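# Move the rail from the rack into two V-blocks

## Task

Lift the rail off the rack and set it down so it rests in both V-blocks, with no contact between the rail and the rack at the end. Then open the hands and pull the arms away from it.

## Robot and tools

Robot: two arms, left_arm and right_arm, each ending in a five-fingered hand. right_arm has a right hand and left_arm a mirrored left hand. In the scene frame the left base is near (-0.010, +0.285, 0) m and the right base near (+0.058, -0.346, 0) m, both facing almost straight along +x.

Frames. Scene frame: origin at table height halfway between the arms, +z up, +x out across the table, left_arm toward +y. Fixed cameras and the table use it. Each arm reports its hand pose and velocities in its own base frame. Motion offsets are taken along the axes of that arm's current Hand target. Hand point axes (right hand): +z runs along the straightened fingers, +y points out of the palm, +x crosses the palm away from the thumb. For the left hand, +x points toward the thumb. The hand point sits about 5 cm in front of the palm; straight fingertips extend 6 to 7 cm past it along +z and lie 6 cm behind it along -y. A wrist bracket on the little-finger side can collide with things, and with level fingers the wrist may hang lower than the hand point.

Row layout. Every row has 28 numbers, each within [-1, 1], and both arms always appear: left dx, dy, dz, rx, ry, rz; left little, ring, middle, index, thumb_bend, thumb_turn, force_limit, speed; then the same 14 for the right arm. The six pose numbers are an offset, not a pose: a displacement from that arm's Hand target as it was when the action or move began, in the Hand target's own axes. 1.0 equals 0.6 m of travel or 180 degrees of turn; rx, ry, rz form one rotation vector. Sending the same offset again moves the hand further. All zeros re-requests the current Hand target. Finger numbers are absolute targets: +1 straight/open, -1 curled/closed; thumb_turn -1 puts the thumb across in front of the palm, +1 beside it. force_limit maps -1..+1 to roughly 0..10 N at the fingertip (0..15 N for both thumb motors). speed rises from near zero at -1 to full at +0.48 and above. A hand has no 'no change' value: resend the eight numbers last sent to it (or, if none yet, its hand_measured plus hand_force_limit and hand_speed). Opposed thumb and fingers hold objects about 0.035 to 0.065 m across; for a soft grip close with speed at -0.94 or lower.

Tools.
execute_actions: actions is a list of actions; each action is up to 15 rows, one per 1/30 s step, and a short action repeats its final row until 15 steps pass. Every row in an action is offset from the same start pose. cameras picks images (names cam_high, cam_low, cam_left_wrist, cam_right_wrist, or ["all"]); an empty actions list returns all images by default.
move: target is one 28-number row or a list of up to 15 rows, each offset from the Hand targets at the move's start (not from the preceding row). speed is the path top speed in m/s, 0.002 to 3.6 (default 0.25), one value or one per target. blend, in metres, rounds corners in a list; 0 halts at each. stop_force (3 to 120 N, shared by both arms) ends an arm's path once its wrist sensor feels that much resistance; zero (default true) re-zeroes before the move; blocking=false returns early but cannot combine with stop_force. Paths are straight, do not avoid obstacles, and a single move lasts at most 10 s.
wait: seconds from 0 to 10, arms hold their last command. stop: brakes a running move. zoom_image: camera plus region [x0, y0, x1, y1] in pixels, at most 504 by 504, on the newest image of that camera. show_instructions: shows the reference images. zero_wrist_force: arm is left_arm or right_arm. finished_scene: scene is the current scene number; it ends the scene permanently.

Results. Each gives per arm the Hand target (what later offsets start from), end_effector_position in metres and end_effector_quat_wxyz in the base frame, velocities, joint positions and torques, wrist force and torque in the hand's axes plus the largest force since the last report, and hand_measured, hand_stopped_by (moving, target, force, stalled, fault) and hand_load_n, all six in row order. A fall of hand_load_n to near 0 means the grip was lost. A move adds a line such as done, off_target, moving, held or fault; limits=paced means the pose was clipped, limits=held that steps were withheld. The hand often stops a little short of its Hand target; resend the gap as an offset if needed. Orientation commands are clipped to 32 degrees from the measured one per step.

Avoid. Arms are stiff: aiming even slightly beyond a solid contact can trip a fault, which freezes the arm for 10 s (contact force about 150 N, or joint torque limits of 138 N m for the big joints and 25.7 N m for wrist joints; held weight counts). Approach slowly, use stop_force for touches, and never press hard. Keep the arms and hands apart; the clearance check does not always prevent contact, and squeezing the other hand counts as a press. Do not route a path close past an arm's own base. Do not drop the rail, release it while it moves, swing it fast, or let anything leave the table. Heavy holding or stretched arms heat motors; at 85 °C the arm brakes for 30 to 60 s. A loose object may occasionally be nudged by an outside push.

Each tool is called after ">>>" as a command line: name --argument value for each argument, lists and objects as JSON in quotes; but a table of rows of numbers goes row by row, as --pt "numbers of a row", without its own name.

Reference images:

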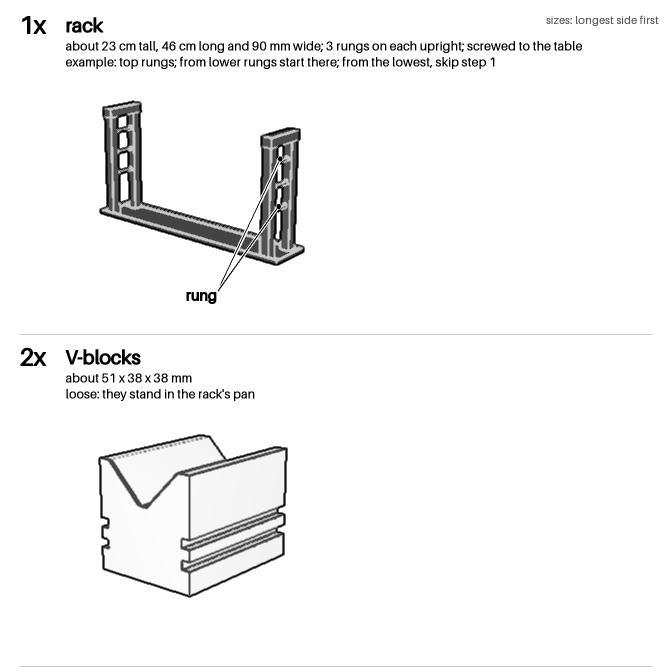

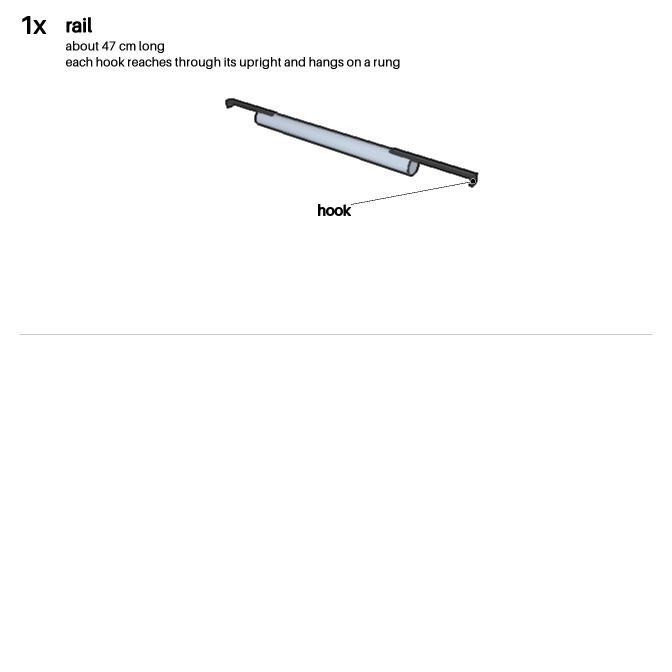

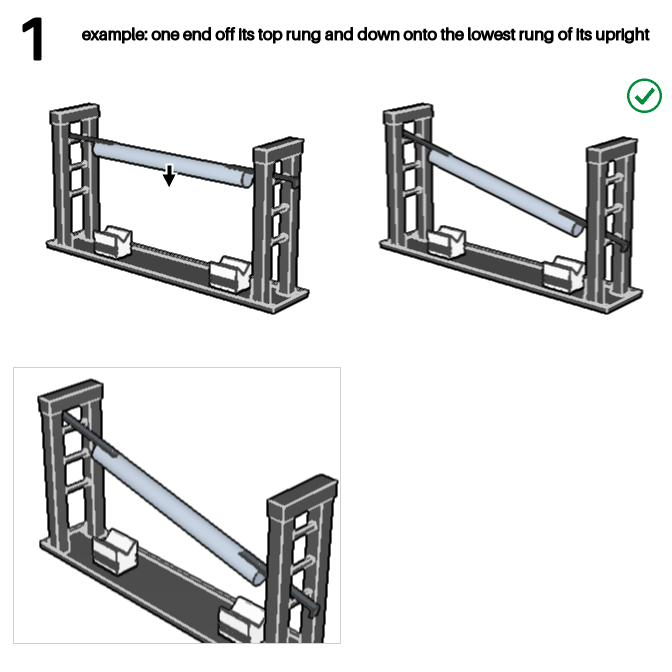

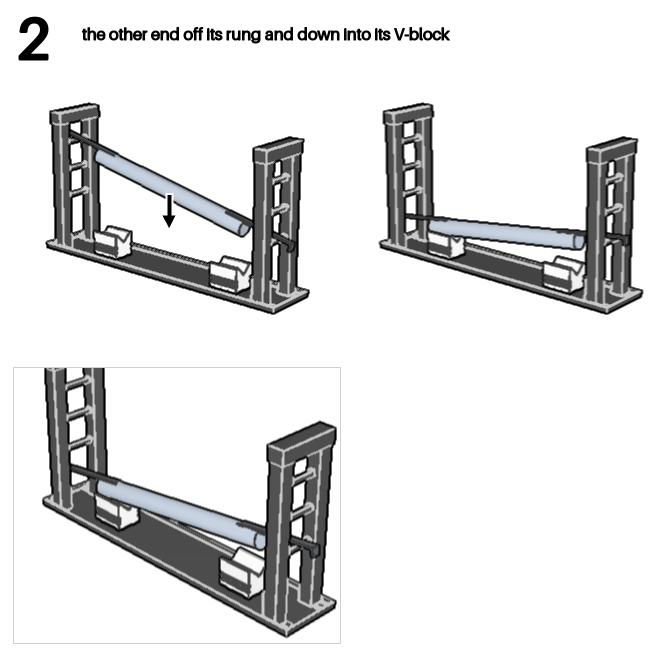

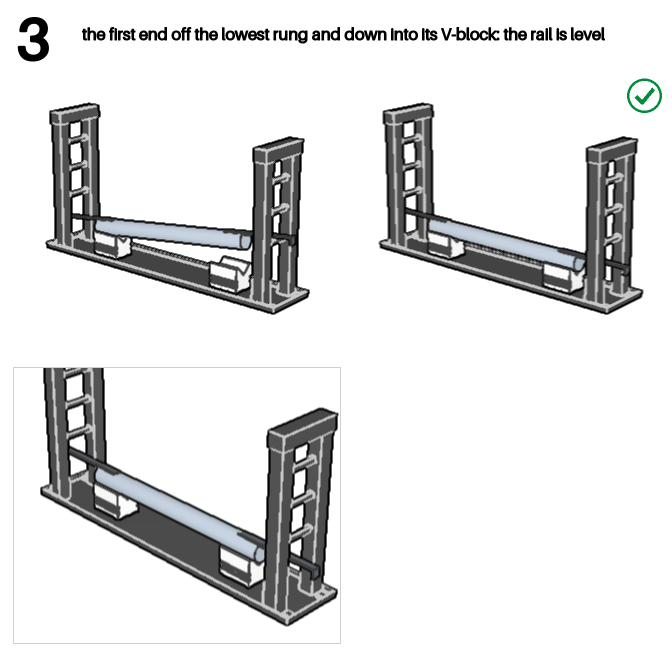

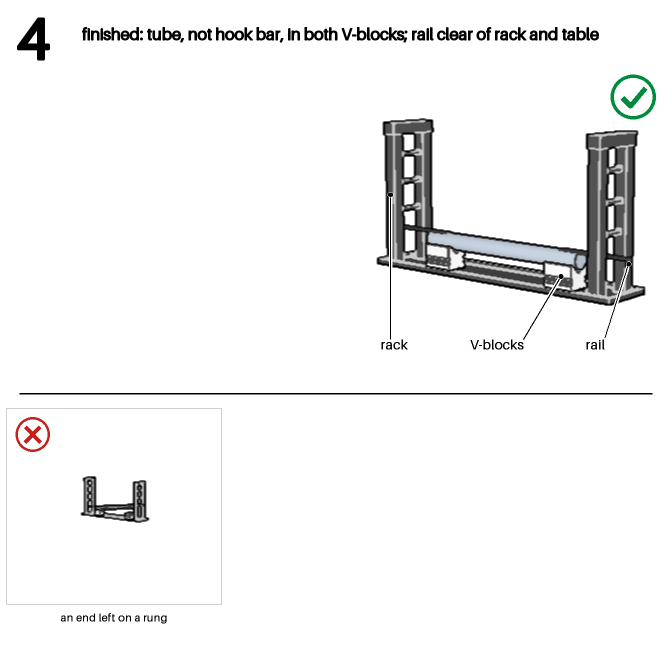

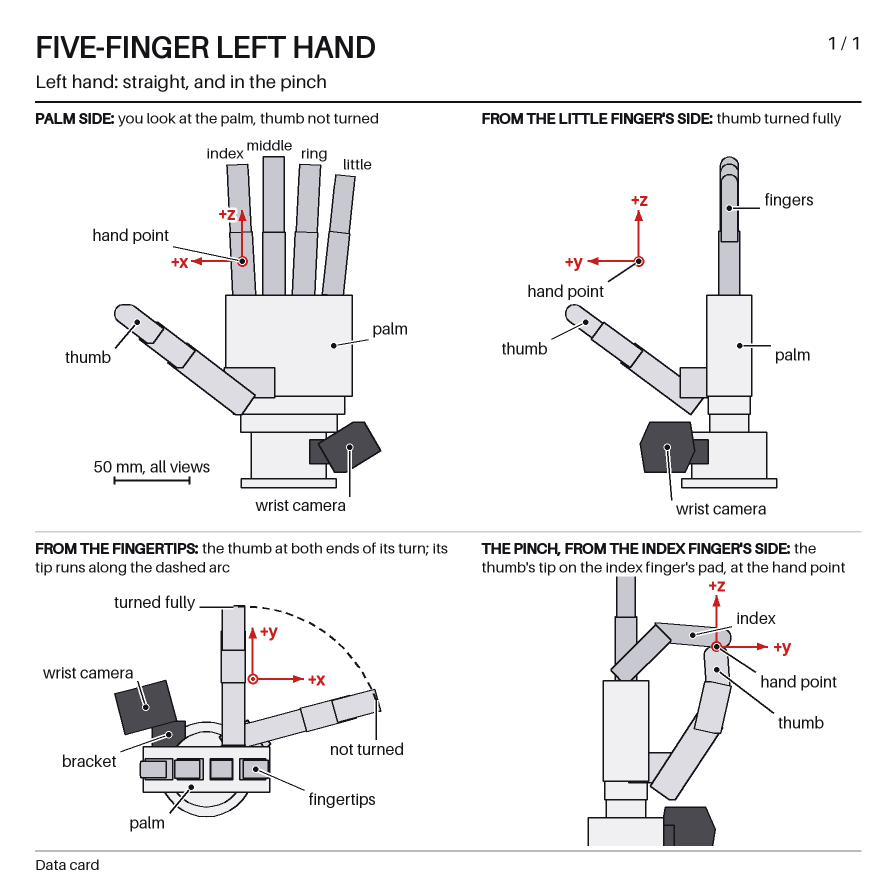

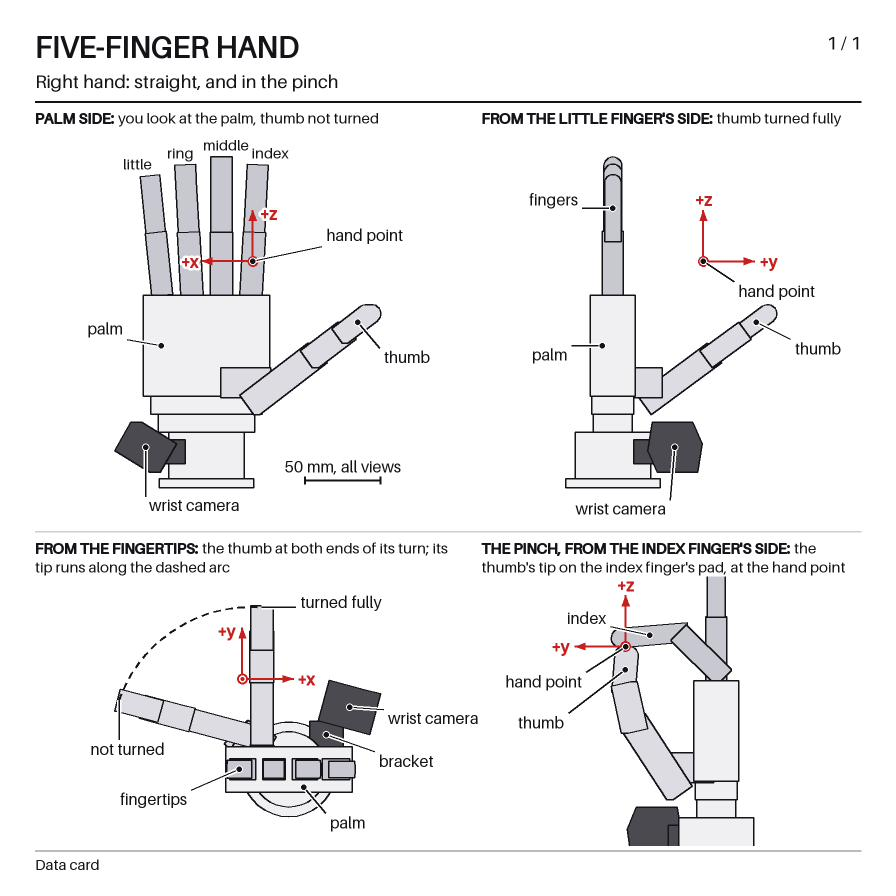

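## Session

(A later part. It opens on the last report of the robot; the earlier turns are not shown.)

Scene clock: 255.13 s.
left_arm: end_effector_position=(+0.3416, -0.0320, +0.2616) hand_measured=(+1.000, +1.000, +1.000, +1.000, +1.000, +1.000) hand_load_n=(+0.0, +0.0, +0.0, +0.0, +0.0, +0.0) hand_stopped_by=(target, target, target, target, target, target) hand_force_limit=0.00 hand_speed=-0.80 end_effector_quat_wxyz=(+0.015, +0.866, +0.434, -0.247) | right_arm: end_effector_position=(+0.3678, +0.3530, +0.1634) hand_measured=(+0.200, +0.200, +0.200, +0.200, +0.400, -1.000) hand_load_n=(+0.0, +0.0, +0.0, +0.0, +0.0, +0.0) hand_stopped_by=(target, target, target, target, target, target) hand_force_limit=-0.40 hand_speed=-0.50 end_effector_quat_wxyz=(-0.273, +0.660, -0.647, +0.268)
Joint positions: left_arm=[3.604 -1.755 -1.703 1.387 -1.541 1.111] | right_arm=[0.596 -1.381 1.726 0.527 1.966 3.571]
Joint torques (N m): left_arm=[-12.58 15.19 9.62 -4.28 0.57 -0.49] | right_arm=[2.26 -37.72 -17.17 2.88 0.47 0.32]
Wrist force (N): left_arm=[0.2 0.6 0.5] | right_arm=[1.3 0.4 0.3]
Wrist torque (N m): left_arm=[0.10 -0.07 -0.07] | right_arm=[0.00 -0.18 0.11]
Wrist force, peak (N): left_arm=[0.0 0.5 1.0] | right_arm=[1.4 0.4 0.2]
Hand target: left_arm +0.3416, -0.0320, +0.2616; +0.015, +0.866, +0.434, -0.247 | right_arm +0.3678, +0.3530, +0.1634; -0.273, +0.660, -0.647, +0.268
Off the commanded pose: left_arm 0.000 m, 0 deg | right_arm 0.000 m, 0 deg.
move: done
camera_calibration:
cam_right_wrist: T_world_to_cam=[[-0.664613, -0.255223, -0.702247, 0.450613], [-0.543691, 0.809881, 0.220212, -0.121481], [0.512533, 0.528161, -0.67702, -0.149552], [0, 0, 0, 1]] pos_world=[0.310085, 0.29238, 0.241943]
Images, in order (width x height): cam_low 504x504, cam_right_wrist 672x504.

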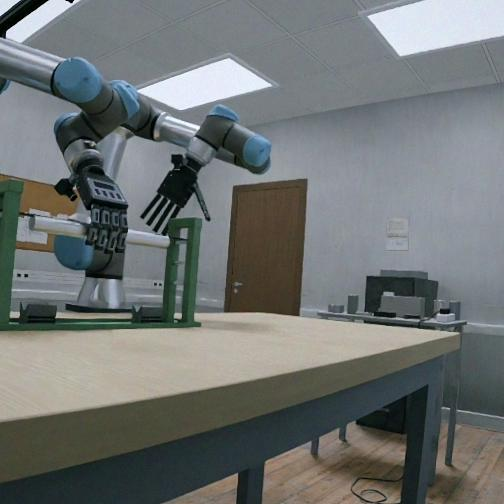

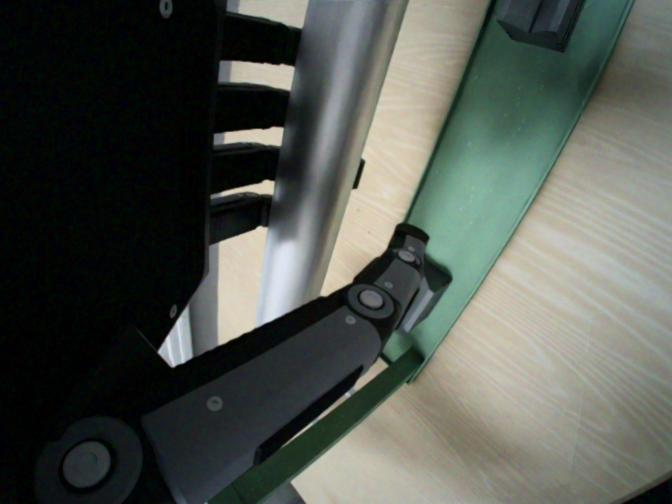

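>>> move --target '[0,0,0,0,0,0,1,1,1,1,1,1,0,-0.8,0,0,0,0,0,0,-0.8,-0.8,-0.8,-0.8,-0.8,-1,-0.5,-0.88]' --speed 0.06 --cameras '["cam_low","cam_right_wrist"]'

>>> zoom_image --camera "cam_low" --region '[50, 140, 200, 290]'

Scene clock: 259.47 s.
left_arm: end_effector_position=(+0.3416, -0.0320, +0.2616) hand_measured=(+1.000, +1.000, +1.000, +1.000, +1.000, +1.000) hand_load_n=(+0.0, +0.0, +0.0, +0.0, -0.5, +0.0) hand_stopped_by=(target, target, target, target, target, target) hand_force_limit=0.00 hand_speed=-0.80 end_effector_quat_wxyz=(+0.015, +0.866, +0.434, -0.247) | right_arm: end_effector_position=(+0.3678, +0.3530, +0.1634) hand_measured=(-0.122, -0.110, -0.110, +0.112, +0.244, -1.000) hand_load_n=(+3.5, +1.5, +2.0, +0.0, +8.0, +1.5) hand_stopped_by=(force, force, force, force, force, target) hand_force_limit=-0.50 hand_speed=-0.88 end_effector_quat_wxyz=(-0.273, +0.660, -0.647, +0.268)
Joint positions: left_arm=[3.604 -1.755 -1.703 1.387 -1.541 1.111] | right_arm=[0.596 -1.381 1.726 0.527 1.966 3.571]
Joint torques (N m): left_arm=[-12.44 14.95 8.82 -4.55 0.59 -0.11] | right_arm=[-6.02 -37.18 -31.06 1.36 -1.44 -1.42]
Wrist force (N): left_arm=[0.1 0.0 0.3] | right_arm=[1.0 4.3 3.1]
Wrist torque (N m): left_arm=[0.02 -0.06 -0.07] | right_arm=[0.07 -0.37 0.16]
Wrist force, peak (N): left_arm=[0.2 0.4 1.0] | right_arm=[1.2 4.3 4.5]
Hand target: left_arm +0.3416, -0.0320, +0.2616; +0.015, +0.866, +0.434, -0.247 | right_arm +0.3678, +0.3530, +0.1634; -0.273, +0.660, -0.647, +0.268
Off the commanded pose: left_arm 0.000 m, 0 deg | right_arm 0.000 m, 0 deg.
move: done
camera_calibration:
cam_right_wrist: T_world_to_cam=[[-0.664613, -0.255223, -0.702247, 0.450613], [-0.543691, 0.809881, 0.220212, -0.121481], [0.512533, 0.528161, -0.67702, -0.149552], [0, 0, 0, 1]] pos_world=[0.310085, 0.29238, 0.241943]
Images, in order (width x height): cam_low 504x504, cam_right_wrist 672x504.

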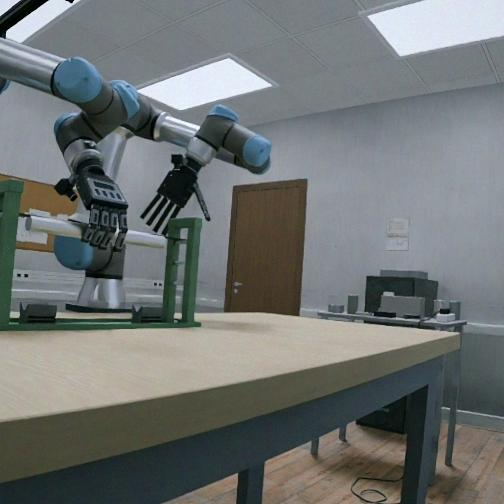

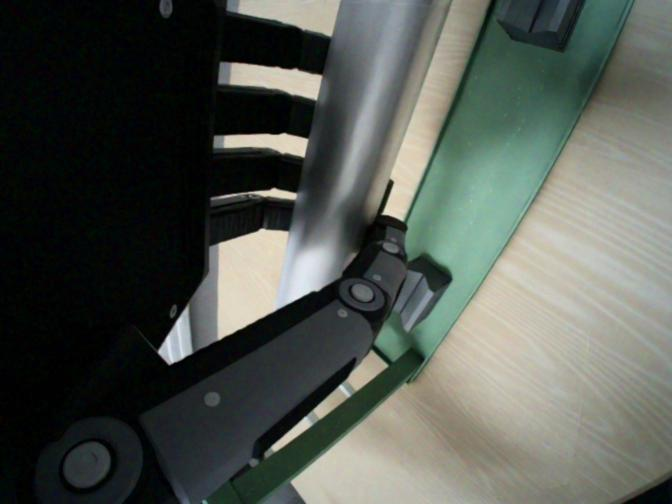

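Scaled by 3.360 from the camera's 504x504 image, which has a finer 720x720 frame.

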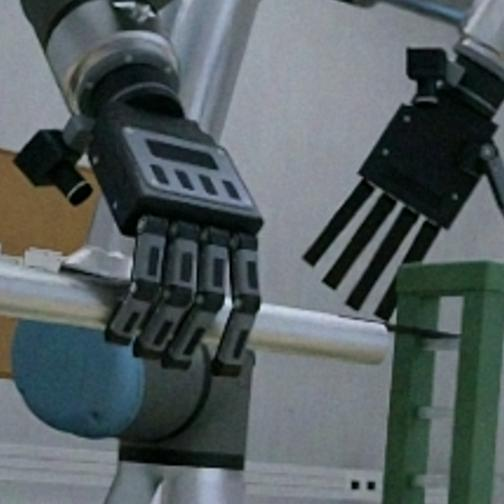

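>>> move --pt "0 0 0 0 0 0 1 1 1 1 1 1 0 -0.8 0 0 0 0 0 0 -0.115 -0.115 -0.115 -0.115 0.4 -1 -0.5 -0.85" --speed 0.06 --cameras '["cam_low","cam_right_wrist"]'

>>> zoom_image --camera "cam_right_wrist" --region '[200, 0, 500, 400]'

Scene clock: 304.60 s.
left_arm: end_effector_position=(+0.3416, -0.0320, +0.2616) hand_measured=(+1.000, +1.000, +1.000, +1.000, +1.000, +1.000) hand_load_n=(+0.0, +0.0, +0.0, +0.0, +0.0, +0.0) hand_stopped_by=(target, target, target, target, target, target) hand_force_limit=0.00 hand_speed=-0.80 end_effector_quat_wxyz=(+0.015, +0.866, +0.434, -0.247) | right_arm: end_effector_position=(+0.3678, +0.3531, +0.1634) hand_measured=(-0.114, -0.114, -0.114, -0.108, +0.400, -1.000) hand_load_n=(+0.0, +0.0, +0.0, +1.5, +0.0, +0.0) hand_stopped_by=(target, force, force, force, target, target) hand_force_limit=-0.50 hand_speed=-0.85 end_effector_quat_wxyz=(-0.273, +0.660, -0.647, +0.268)
Joint positions: left_arm=[3.604 -1.755 -1.703 1.387 -1.541 1.111] | right_arm=[0.596 -1.381 1.726 0.527 1.966 3.571]
Joint torques (N m): left_arm=[-11.99 15 8.38 -4.35 0.4 0.35] | right_arm=[-6.23 -36.07 -30.27 -0.01 1.36 -1.42]
Wrist force (N): left_arm=[-0.3 0.2 0.6] | right_arm=[1.1 0.9 1.3]
Wrist torque (N m): left_arm=[0.03 0.02 -0.09] | right_arm=[0.00 -0.13 0.10]
Wrist force, peak (N): left_arm=[0.2 0.0 1.0] | right_arm=[1.1 4.7 3.6]
Hand target: left_arm +0.3416, -0.0320, +0.2616; +0.015, +0.866, +0.434, -0.247 | right_arm +0.3678, +0.3530, +0.1634; -0.273, +0.660, -0.647, +0.268
Off the commanded pose: left_arm 0.000 m, 0 deg | right_arm 0.000 m, 0 deg.
move: done
camera_calibration:
cam_right_wrist: T_world_to_cam=[[-0.664599, -0.255245, -0.702253, 0.450616], [-0.543708, 0.809874, 0.220194, -0.121469], [0.512533, 0.528161, -0.67702, -0.149552], [0, 0, 0, 1]] pos_world=[0.310085, 0.29238, 0.241943]
Images, in order (width x height): cam_low 504x504, cam_right_wrist 672x504.

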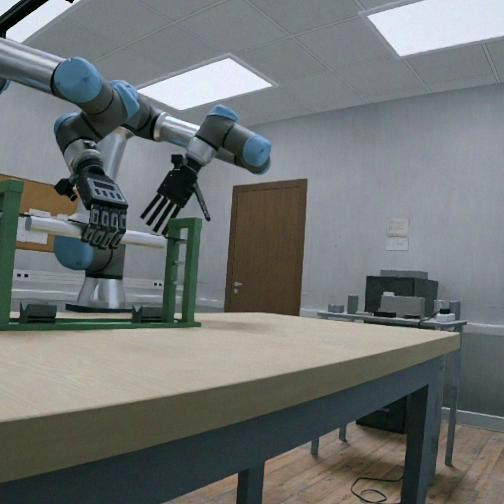

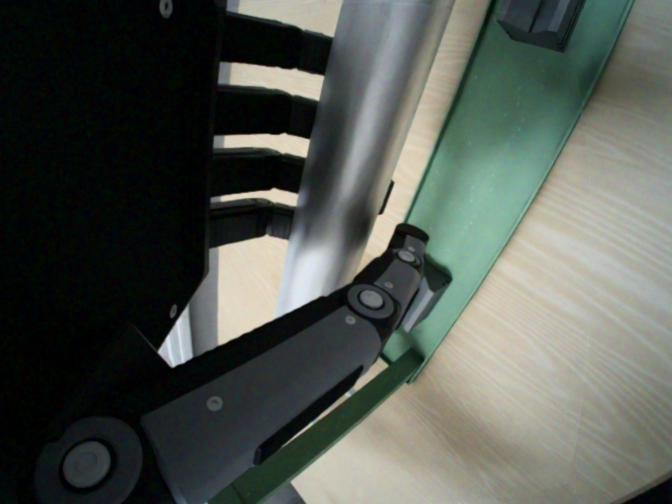

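Scaled by 1.260 from the camera's 672x504 image, which has a finer 960x720 frame.

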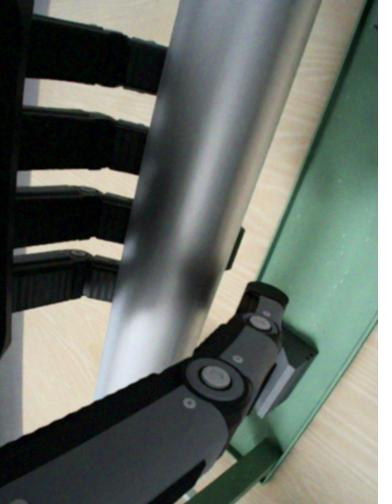

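>>> move --pt "0 0 0 0 0 0 1 1 1 1 1 1 0 -0.8 0 0 0 0 0 0 -0.115 -0.115 -0.115 -0.115 -0.5 -1 -0.2 -0.88" --speed 0.06 --cameras '["cam_high","cam_low","cam_right_wrist","cam_left_wrist"]'

>>> zoom_image --camera "cam_left_wrist" --region '[0, 160, 260, 420]'

>>> zoom_image --camera "cam_low" --region '[0, 190, 220, 340]'

Scene clock: 311.73 s.
left_arm: end_effector_position=(+0.3416, -0.0320, +0.2616) hand_measured=(+1.000, +1.000, +1.000, +1.000, +1.000, +1.000) hand_load_n=(+0.0, +0.0, +0.0, +0.0, +0.0, +0.0) hand_stopped_by=(target, target, target, target, target, target) hand_force_limit=0.00 hand_speed=-0.80 end_effector_quat_wxyz=(+0.015, +0.866, +0.434, -0.247) | right_arm: end_effector_position=(+0.3678, +0.3530, +0.1634) hand_measured=(-0.114, -0.114, -0.114, -0.108, +0.260, -1.000) hand_load_n=(+0.0, +0.0, +0.0, +2.5, +4.5, +0.5) hand_stopped_by=(target, force, force, force, force, target) hand_force_limit=-0.20 hand_speed=-0.88 end_effector_quat_wxyz=(-0.273, +0.660, -0.647, +0.268)
Joint positions: left_arm=[3.604 -1.755 -1.703 1.387 -1.541 1.111] | right_arm=[0.596 -1.381 1.726 0.527 1.966 3.571]
Joint torques (N m): left_arm=[-13.53 14.45 10.05 -4.48 0.13 0.64] | right_arm=[-5.78 -34.8 -30.05 1.75 2.55 -1.45]
Wrist force (N): left_arm=[0.2 0.0 0.3] | right_arm=[1.2 3.7 2.5]
Wrist torque (N m): left_arm=[0.02 -0.06 -0.05] | right_arm=[0.09 -0.14 0.17]
Wrist force, peak (N): left_arm=[0.2 0.3 0.9] | right_arm=[1.1 4.7 2.7]
Hand target: left_arm +0.3416, -0.0320, +0.2616; +0.015, +0.866, +0.434, -0.247 | right_arm +0.3678, +0.3530, +0.1634; -0.273, +0.660, -0.647, +0.268
Off the commanded pose: left_arm 0.000 m, 0 deg | right_arm 0.000 m, 0 deg.
move: done
camera_calibration:
cam_left_wrist: T_world_to_cam=[[-0.647501, 0.754489, 0.107185, 0.212231], [0.76199, 0.642965, 0.0772472, -0.256788], [-0.0106338, 0.131691, -0.991234, 0.3794], [0, 0, 0, 1]] pos_world=[0.337124, -0.0449843, 0.373162]
cam_right_wrist: T_world_to_cam=[[-0.664613, -0.255223, -0.702247, 0.450613], [-0.543691, 0.809881, 0.220212, -0.121481], [0.512533, 0.528161, -0.67702, -0.149552], [0, 0, 0, 1]] pos_world=[0.310085, 0.29238, 0.241943]

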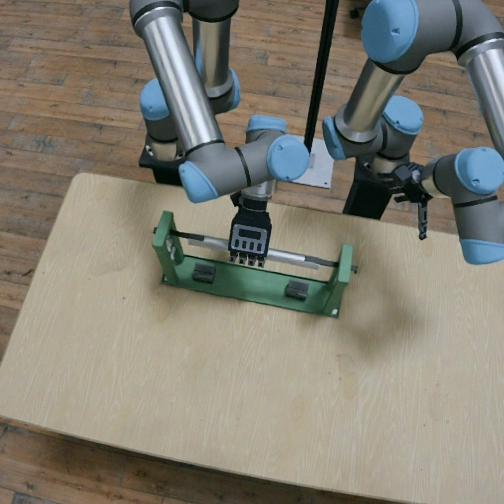

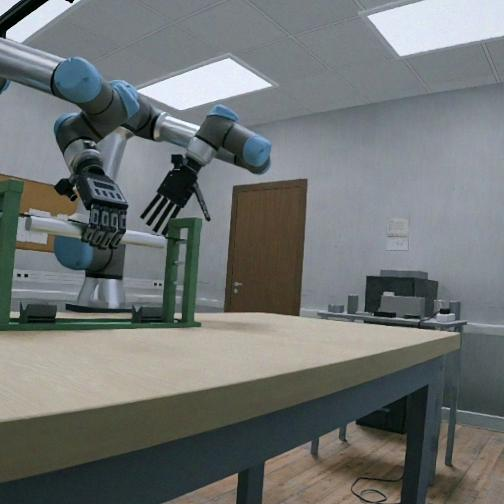

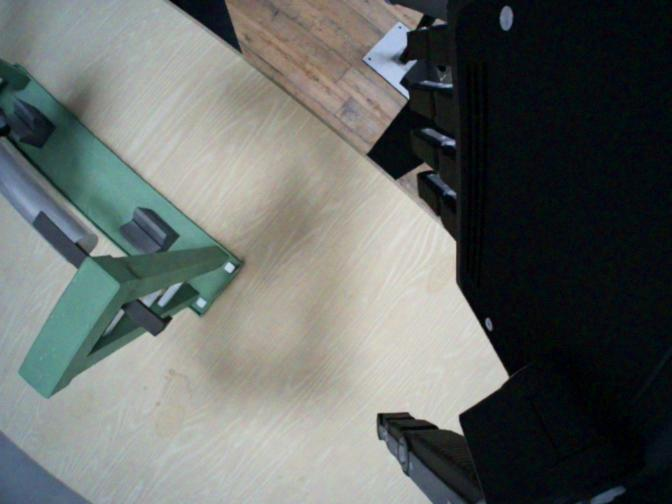

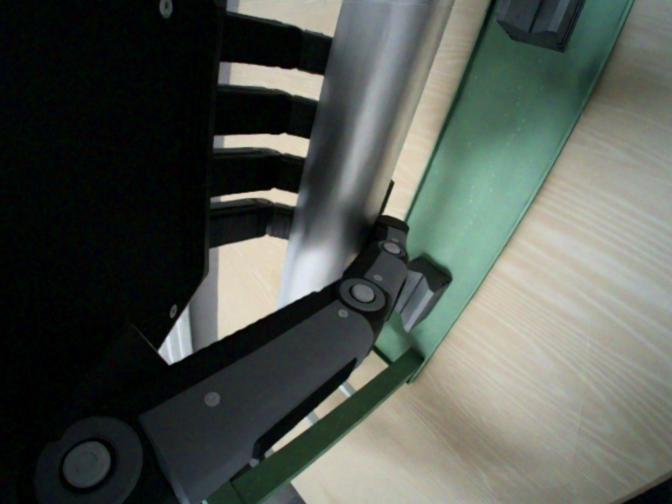

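Scaled by 1.938 from the camera's 672x504 image, which has a finer 960x720 frame.

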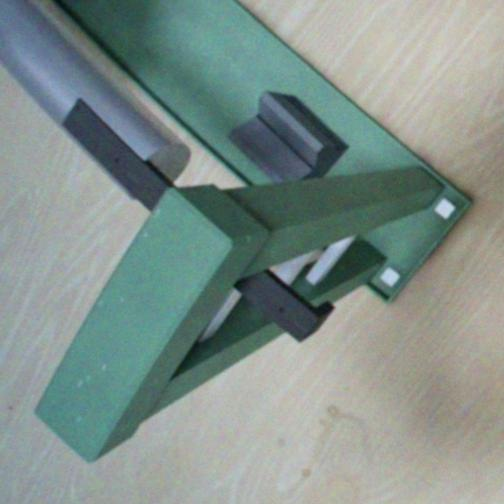

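Scaled by 2.291 from the camera's 504x504 image, which has a finer 720x720 frame.

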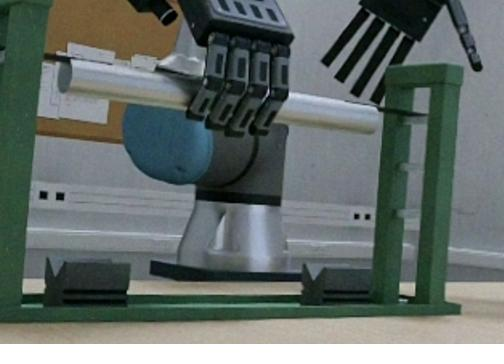

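>>> move --pt "0 0 0 0 0 0 1 1 1 1 1 1 0 -0.8 0 -0.0259 0.0071 0 0 0 -0.115 -0.115 -0.115 -0.115 -0.5 -1 -0.2 -0.88" --speed 0.03 --cameras '["cam_high","cam_low","cam_right_wrist","cam_left_wrist"]'

>>> zoom_image --camera "cam_left_wrist" --region '[0, 160, 260, 420]'

>>> zoom_image --camera "cam_low" --region '[0, 190, 220, 340]'

>>> zoom_image --camera "cam_high" --region '[140, 200, 260, 320]'

Scene clock: 318.07 s.
left_arm: end_effector_position=(+0.3416, -0.0320, +0.2616) hand_measured=(+1.000, +1.000, +1.000, +1.000, +1.000, +1.000) hand_load_n=(+0.0, +0.0, -0.5, +0.0, +0.0, +0.0) hand_stopped_by=(target, target, target, target, target, target) hand_force_limit=0.00 hand_speed=-0.80 end_effector_quat_wxyz=(+0.015, +0.866, +0.434, -0.247) | right_arm: end_effector_position=(+0.3819, +0.3534, +0.1714) hand_measured=(-0.114, -0.114, -0.114, -0.108, +0.260, -1.000) hand_load_n=(+0.5, +2.0, +0.5, +2.5, +7.0, +1.5) hand_stopped_by=(target, force, force, force, force, target) hand_force_limit=-0.20 hand_speed=-0.88 end_effector_quat_wxyz=(-0.273, +0.660, -0.647, +0.268)
Joint positions: left_arm=[3.604 -1.755 -1.703 1.387 -1.541 1.111] | right_arm=[0.576 -1.367 1.687 0.547 1.953 3.555]
Joint torques (N m): left_arm=[-12.07 14.73 10.24 -4.46 -0.04 0.91] | right_arm=[7.81 -40.89 -10.26 -1.43 2.18 1.5]
Wrist force (N): left_arm=[0.0 0.2 1.0] | right_arm=[1.1 7.1 5.7]
Wrist torque (N m): left_arm=[0.00 -0.02 -0.07] | right_arm=[0.18 -0.28 0.39]
Wrist force, peak (N): left_arm=[-0.1 0.1 1.0] | right_arm=[1.2 7.3 5.8]
Hand target: left_arm +0.3416, -0.0320, +0.2616; +0.015, +0.866, +0.434, -0.247 | right_arm +0.3818, +0.3533, +0.1714; -0.273, +0.660, -0.647, +0.268
Off the commanded pose: left_arm 0.000 m, 0 deg | right_arm 0.000 m, 0 deg.
move: done
camera_calibration:
cam_left_wrist: T_world_to_cam=[[-0.647501, 0.754489, 0.107185, 0.212231], [0.76199, 0.642965, 0.0772472, -0.256788], [-0.0106338, 0.131691, -0.991234, 0.3794], [0, 0, 0, 1]] pos_world=[0.337124, -0.0449843, 0.373162]
cam_right_wrist: T_world_to_cam=[[-0.66474, -0.255387, -0.702067, 0.465722], [-0.54374, 0.809841, 0.220239, -0.115799], [0.512316, 0.528144, -0.677198, -0.151401], [0, 0, 0, 1]] pos_world=[0.324185, 0.292679, 0.249944]

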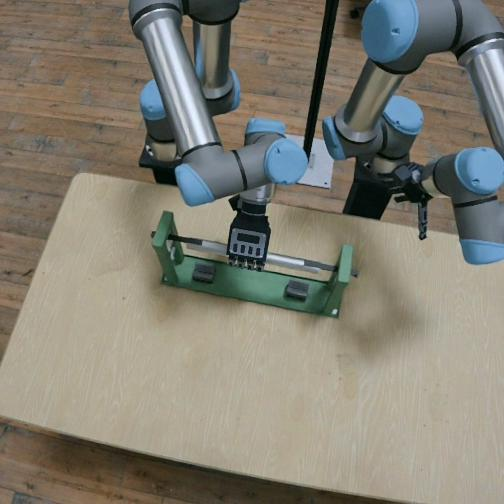

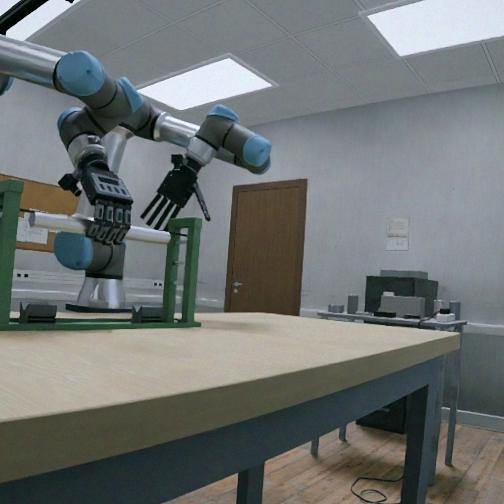

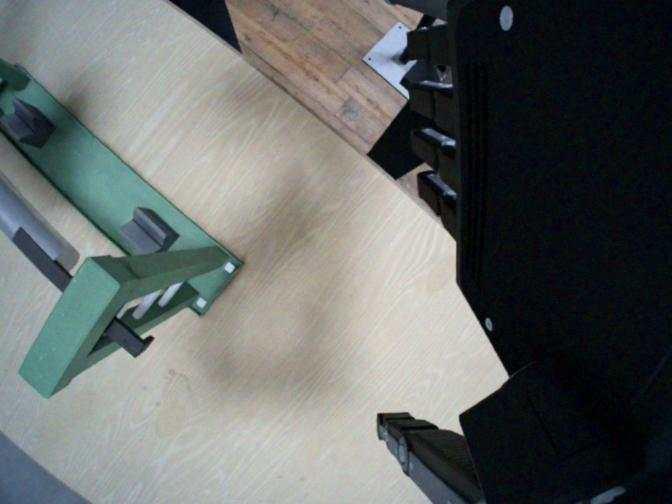

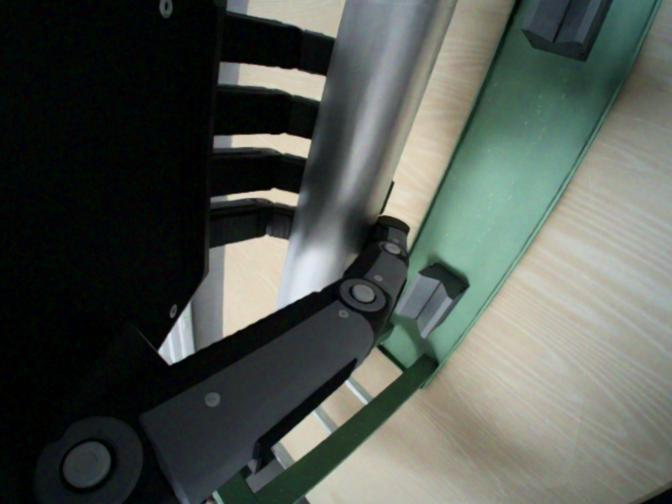

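Scaled by 1.938 from the camera's 672x504 image, which has a finer 960x720 frame.

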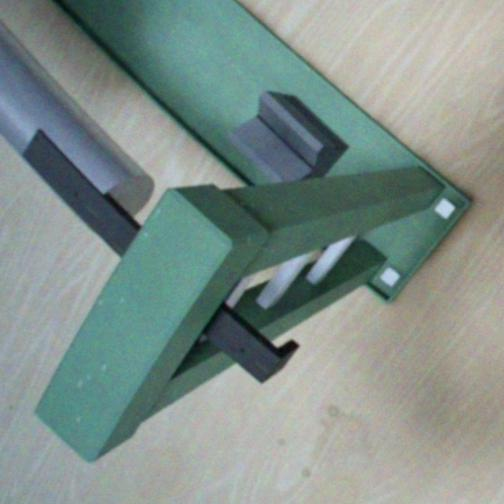

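Scaled by 2.291 from the camera's 504x504 image, which has a finer 720x720 frame.

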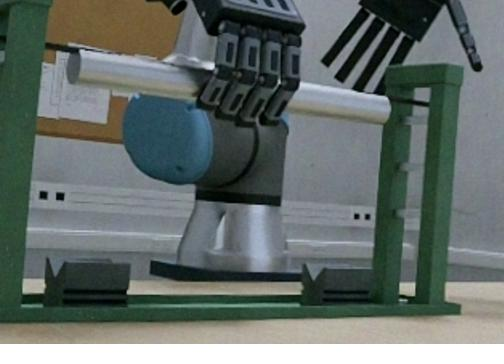

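Scaled by 4.200 from the camera's 504x504 image, which has a finer 720x720 frame.

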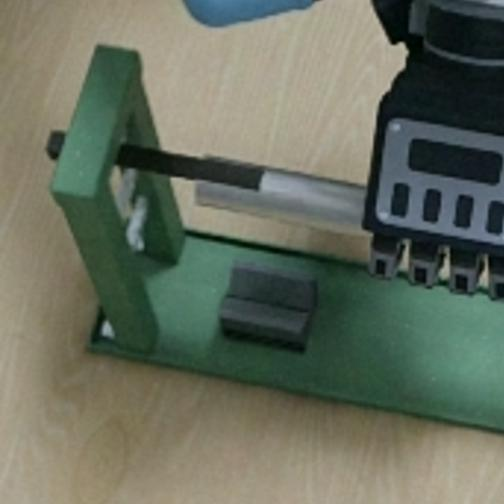

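>>> zoom_image --camera "cam_high" --region '[250, 210, 370, 330]'

>>> zoom_image --camera "cam_high" --region '[145, 205, 195, 255]'

Scaled by 4.200 from the camera's 504x504 image, which has a finer 720x720 frame.

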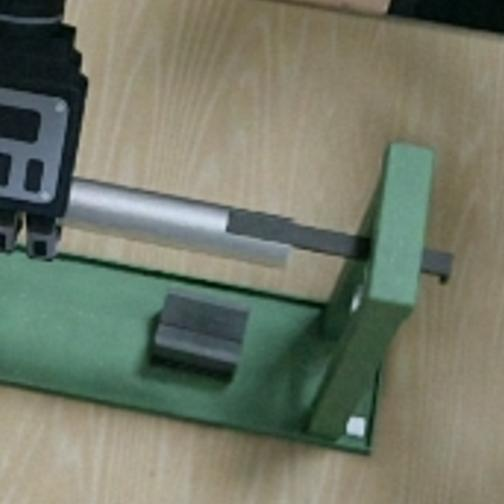

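Scaled by 10.080 from the camera's 504x504 image, which has a finer 720x720 frame.

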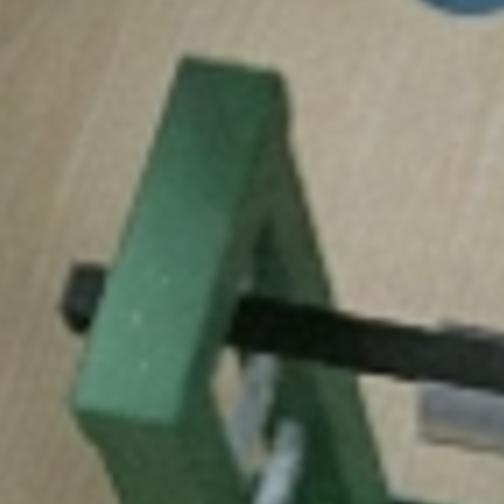

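>>> move --pt "0 0 0 0 0 0 1 1 1 1 1 1 0 -0.8 0 -0.0071 -0.0071 0 0 0 -0.115 -0.115 -0.115 -0.115 -0.5 -1 -0.2 -0.88" --pt "0 0 0 0 0 0 1 1 1 1 1 1 0 -0.8 0.0417 -0.0071 -0.0071 0 0 0 -0.115 -0.115 -0.115 -0.115 -0.5 -1 -0.2 -0.88" --speed 0.04 --stop_force 8 --cameras '["cam_high","cam_low","cam_right_wrist","cam_left_wrist"]'

>>> zoom_image --camera "cam_left_wrist" --region '[30, 220, 180, 370]'

>>> zoom_image --camera "cam_high" --region '[145, 205, 195, 255]'

>>> zoom_image --camera "cam_high" --region '[310, 235, 370, 295]'

Scene clock: 372.93 s.
left_arm: end_effector_position=(+0.3416, -0.0320, +0.2616) hand_measured=(+1.000, +1.000, +1.000, +1.000, +1.000, +1.000) hand_load_n=(+0.0, +0.0, +0.0, +0.0, +0.0, +0.0) hand_stopped_by=(target, target, target, target, target, target) hand_force_limit=0.00 hand_speed=-0.80 end_effector_quat_wxyz=(+0.015, +0.866, +0.434, -0.247) | right_arm: end_effector_position=(+0.3823, +0.3283, +0.1774) hand_measured=(-0.114, -0.114, -0.114, -0.108, +0.260, -1.000) hand_load_n=(+0.5, +2.0, +0.5, +2.5, +7.0, +1.0) hand_stopped_by=(target, force, force, force, force, target) hand_force_limit=-0.20 hand_speed=-0.88 end_effector_quat_wxyz=(-0.273, +0.660, -0.647, +0.268)
Joint positions: left_arm=[3.604 -1.755 -1.703 1.387 -1.541 1.111] | right_arm=[0.518 -1.421 1.732 0.538 1.915 3.508]
Joint torques (N m): left_arm=[-12.45 15.84 9.34 -4.35 -0.25 1.31] | right_arm=[7.01 -18.95 -35.88 2.54 3.3 1.41]
Wrist force (N): left_arm=[0.3 0.2 0.6] | right_arm=[1.3 6.8 5.9]
Wrist torque (N m): left_arm=[0.03 -0.08 -0.06] | right_arm=[0.11 -0.31 0.29]
Wrist force, peak (N): left_arm=[-0.3 0.5 0.9] | right_arm=[1.4 8.1 6.5]
Hand target: left_arm +0.3416, -0.0320, +0.2616; +0.015, +0.866, +0.434, -0.247 | right_arm +0.3823, +0.3283, +0.1774; -0.273, +0.660, -0.647, +0.268
Off the commanded pose: left_arm 0.000 m, 0 deg | right_arm 0.000 m, 0 deg.
move: done
camera_calibration:
cam_left_wrist: T_world_to_cam=[[-0.647501, 0.754489, 0.107185, 0.212231], [0.76199, 0.642965, 0.0772472, -0.256788], [-0.0106338, 0.131691, -0.991234, 0.3794], [0, 0, 0, 1]] pos_world=[0.337124, -0.0449843, 0.373162]
cam_right_wrist: T_world_to_cam=[[-0.664613, -0.255223, -0.702247, 0.463777], [-0.543691, 0.809881, 0.220212, -0.0966768], [0.512533, 0.528161, -0.67702, -0.13446], [0, 0, 0, 1]] pos_world=[0.324585, 0.26768, 0.255943]

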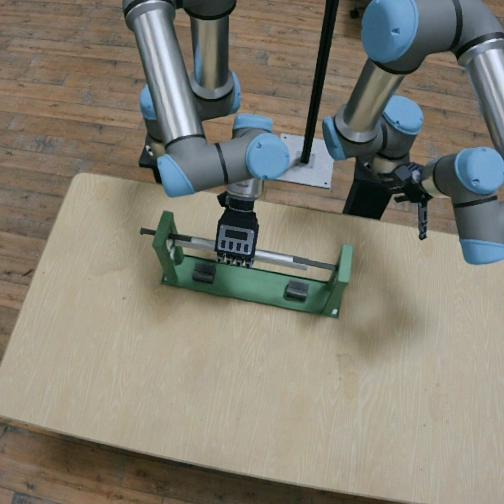

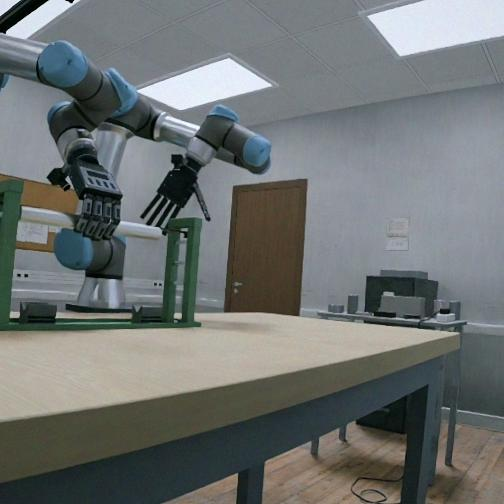

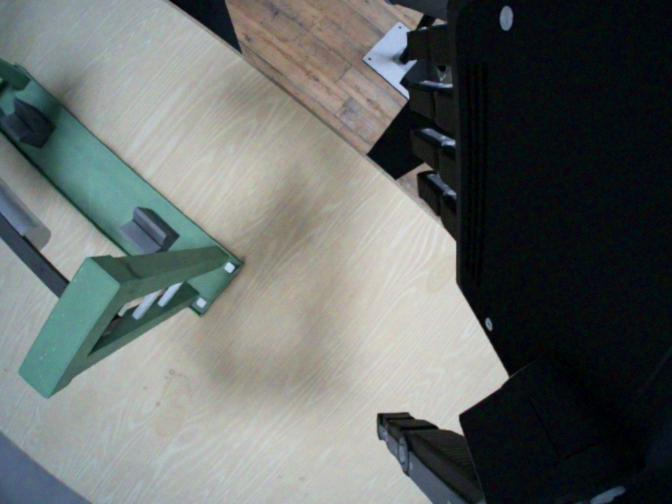

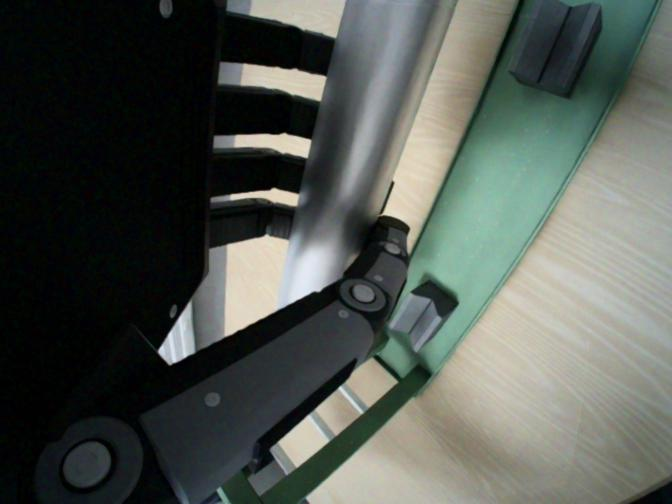

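Scaled by 3.360 from the camera's 672x504 image, which has a finer 960x720 frame.

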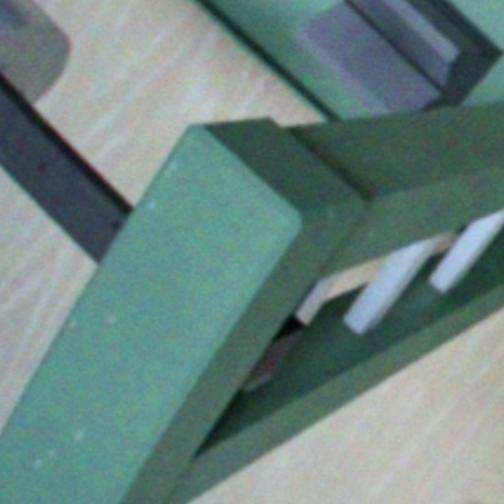

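Scaled by 10.080 from the camera's 504x504 image, which has a finer 720x720 frame.

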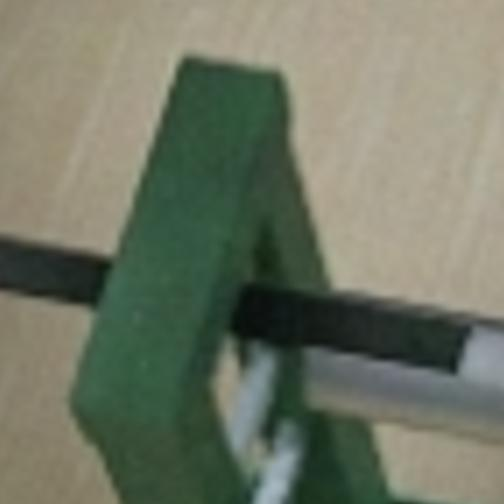

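Scaled by 8.400 from the camera's 504x504 image, which has a finer 720x720 frame.

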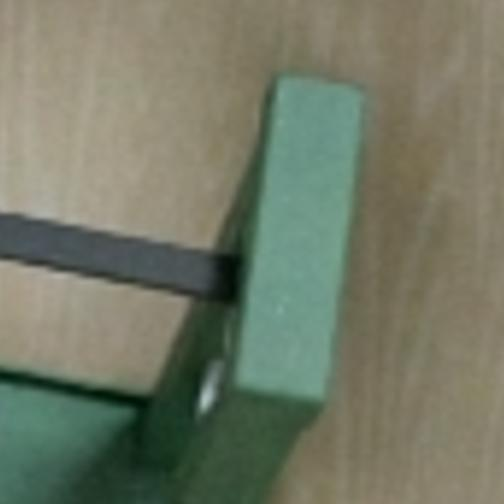

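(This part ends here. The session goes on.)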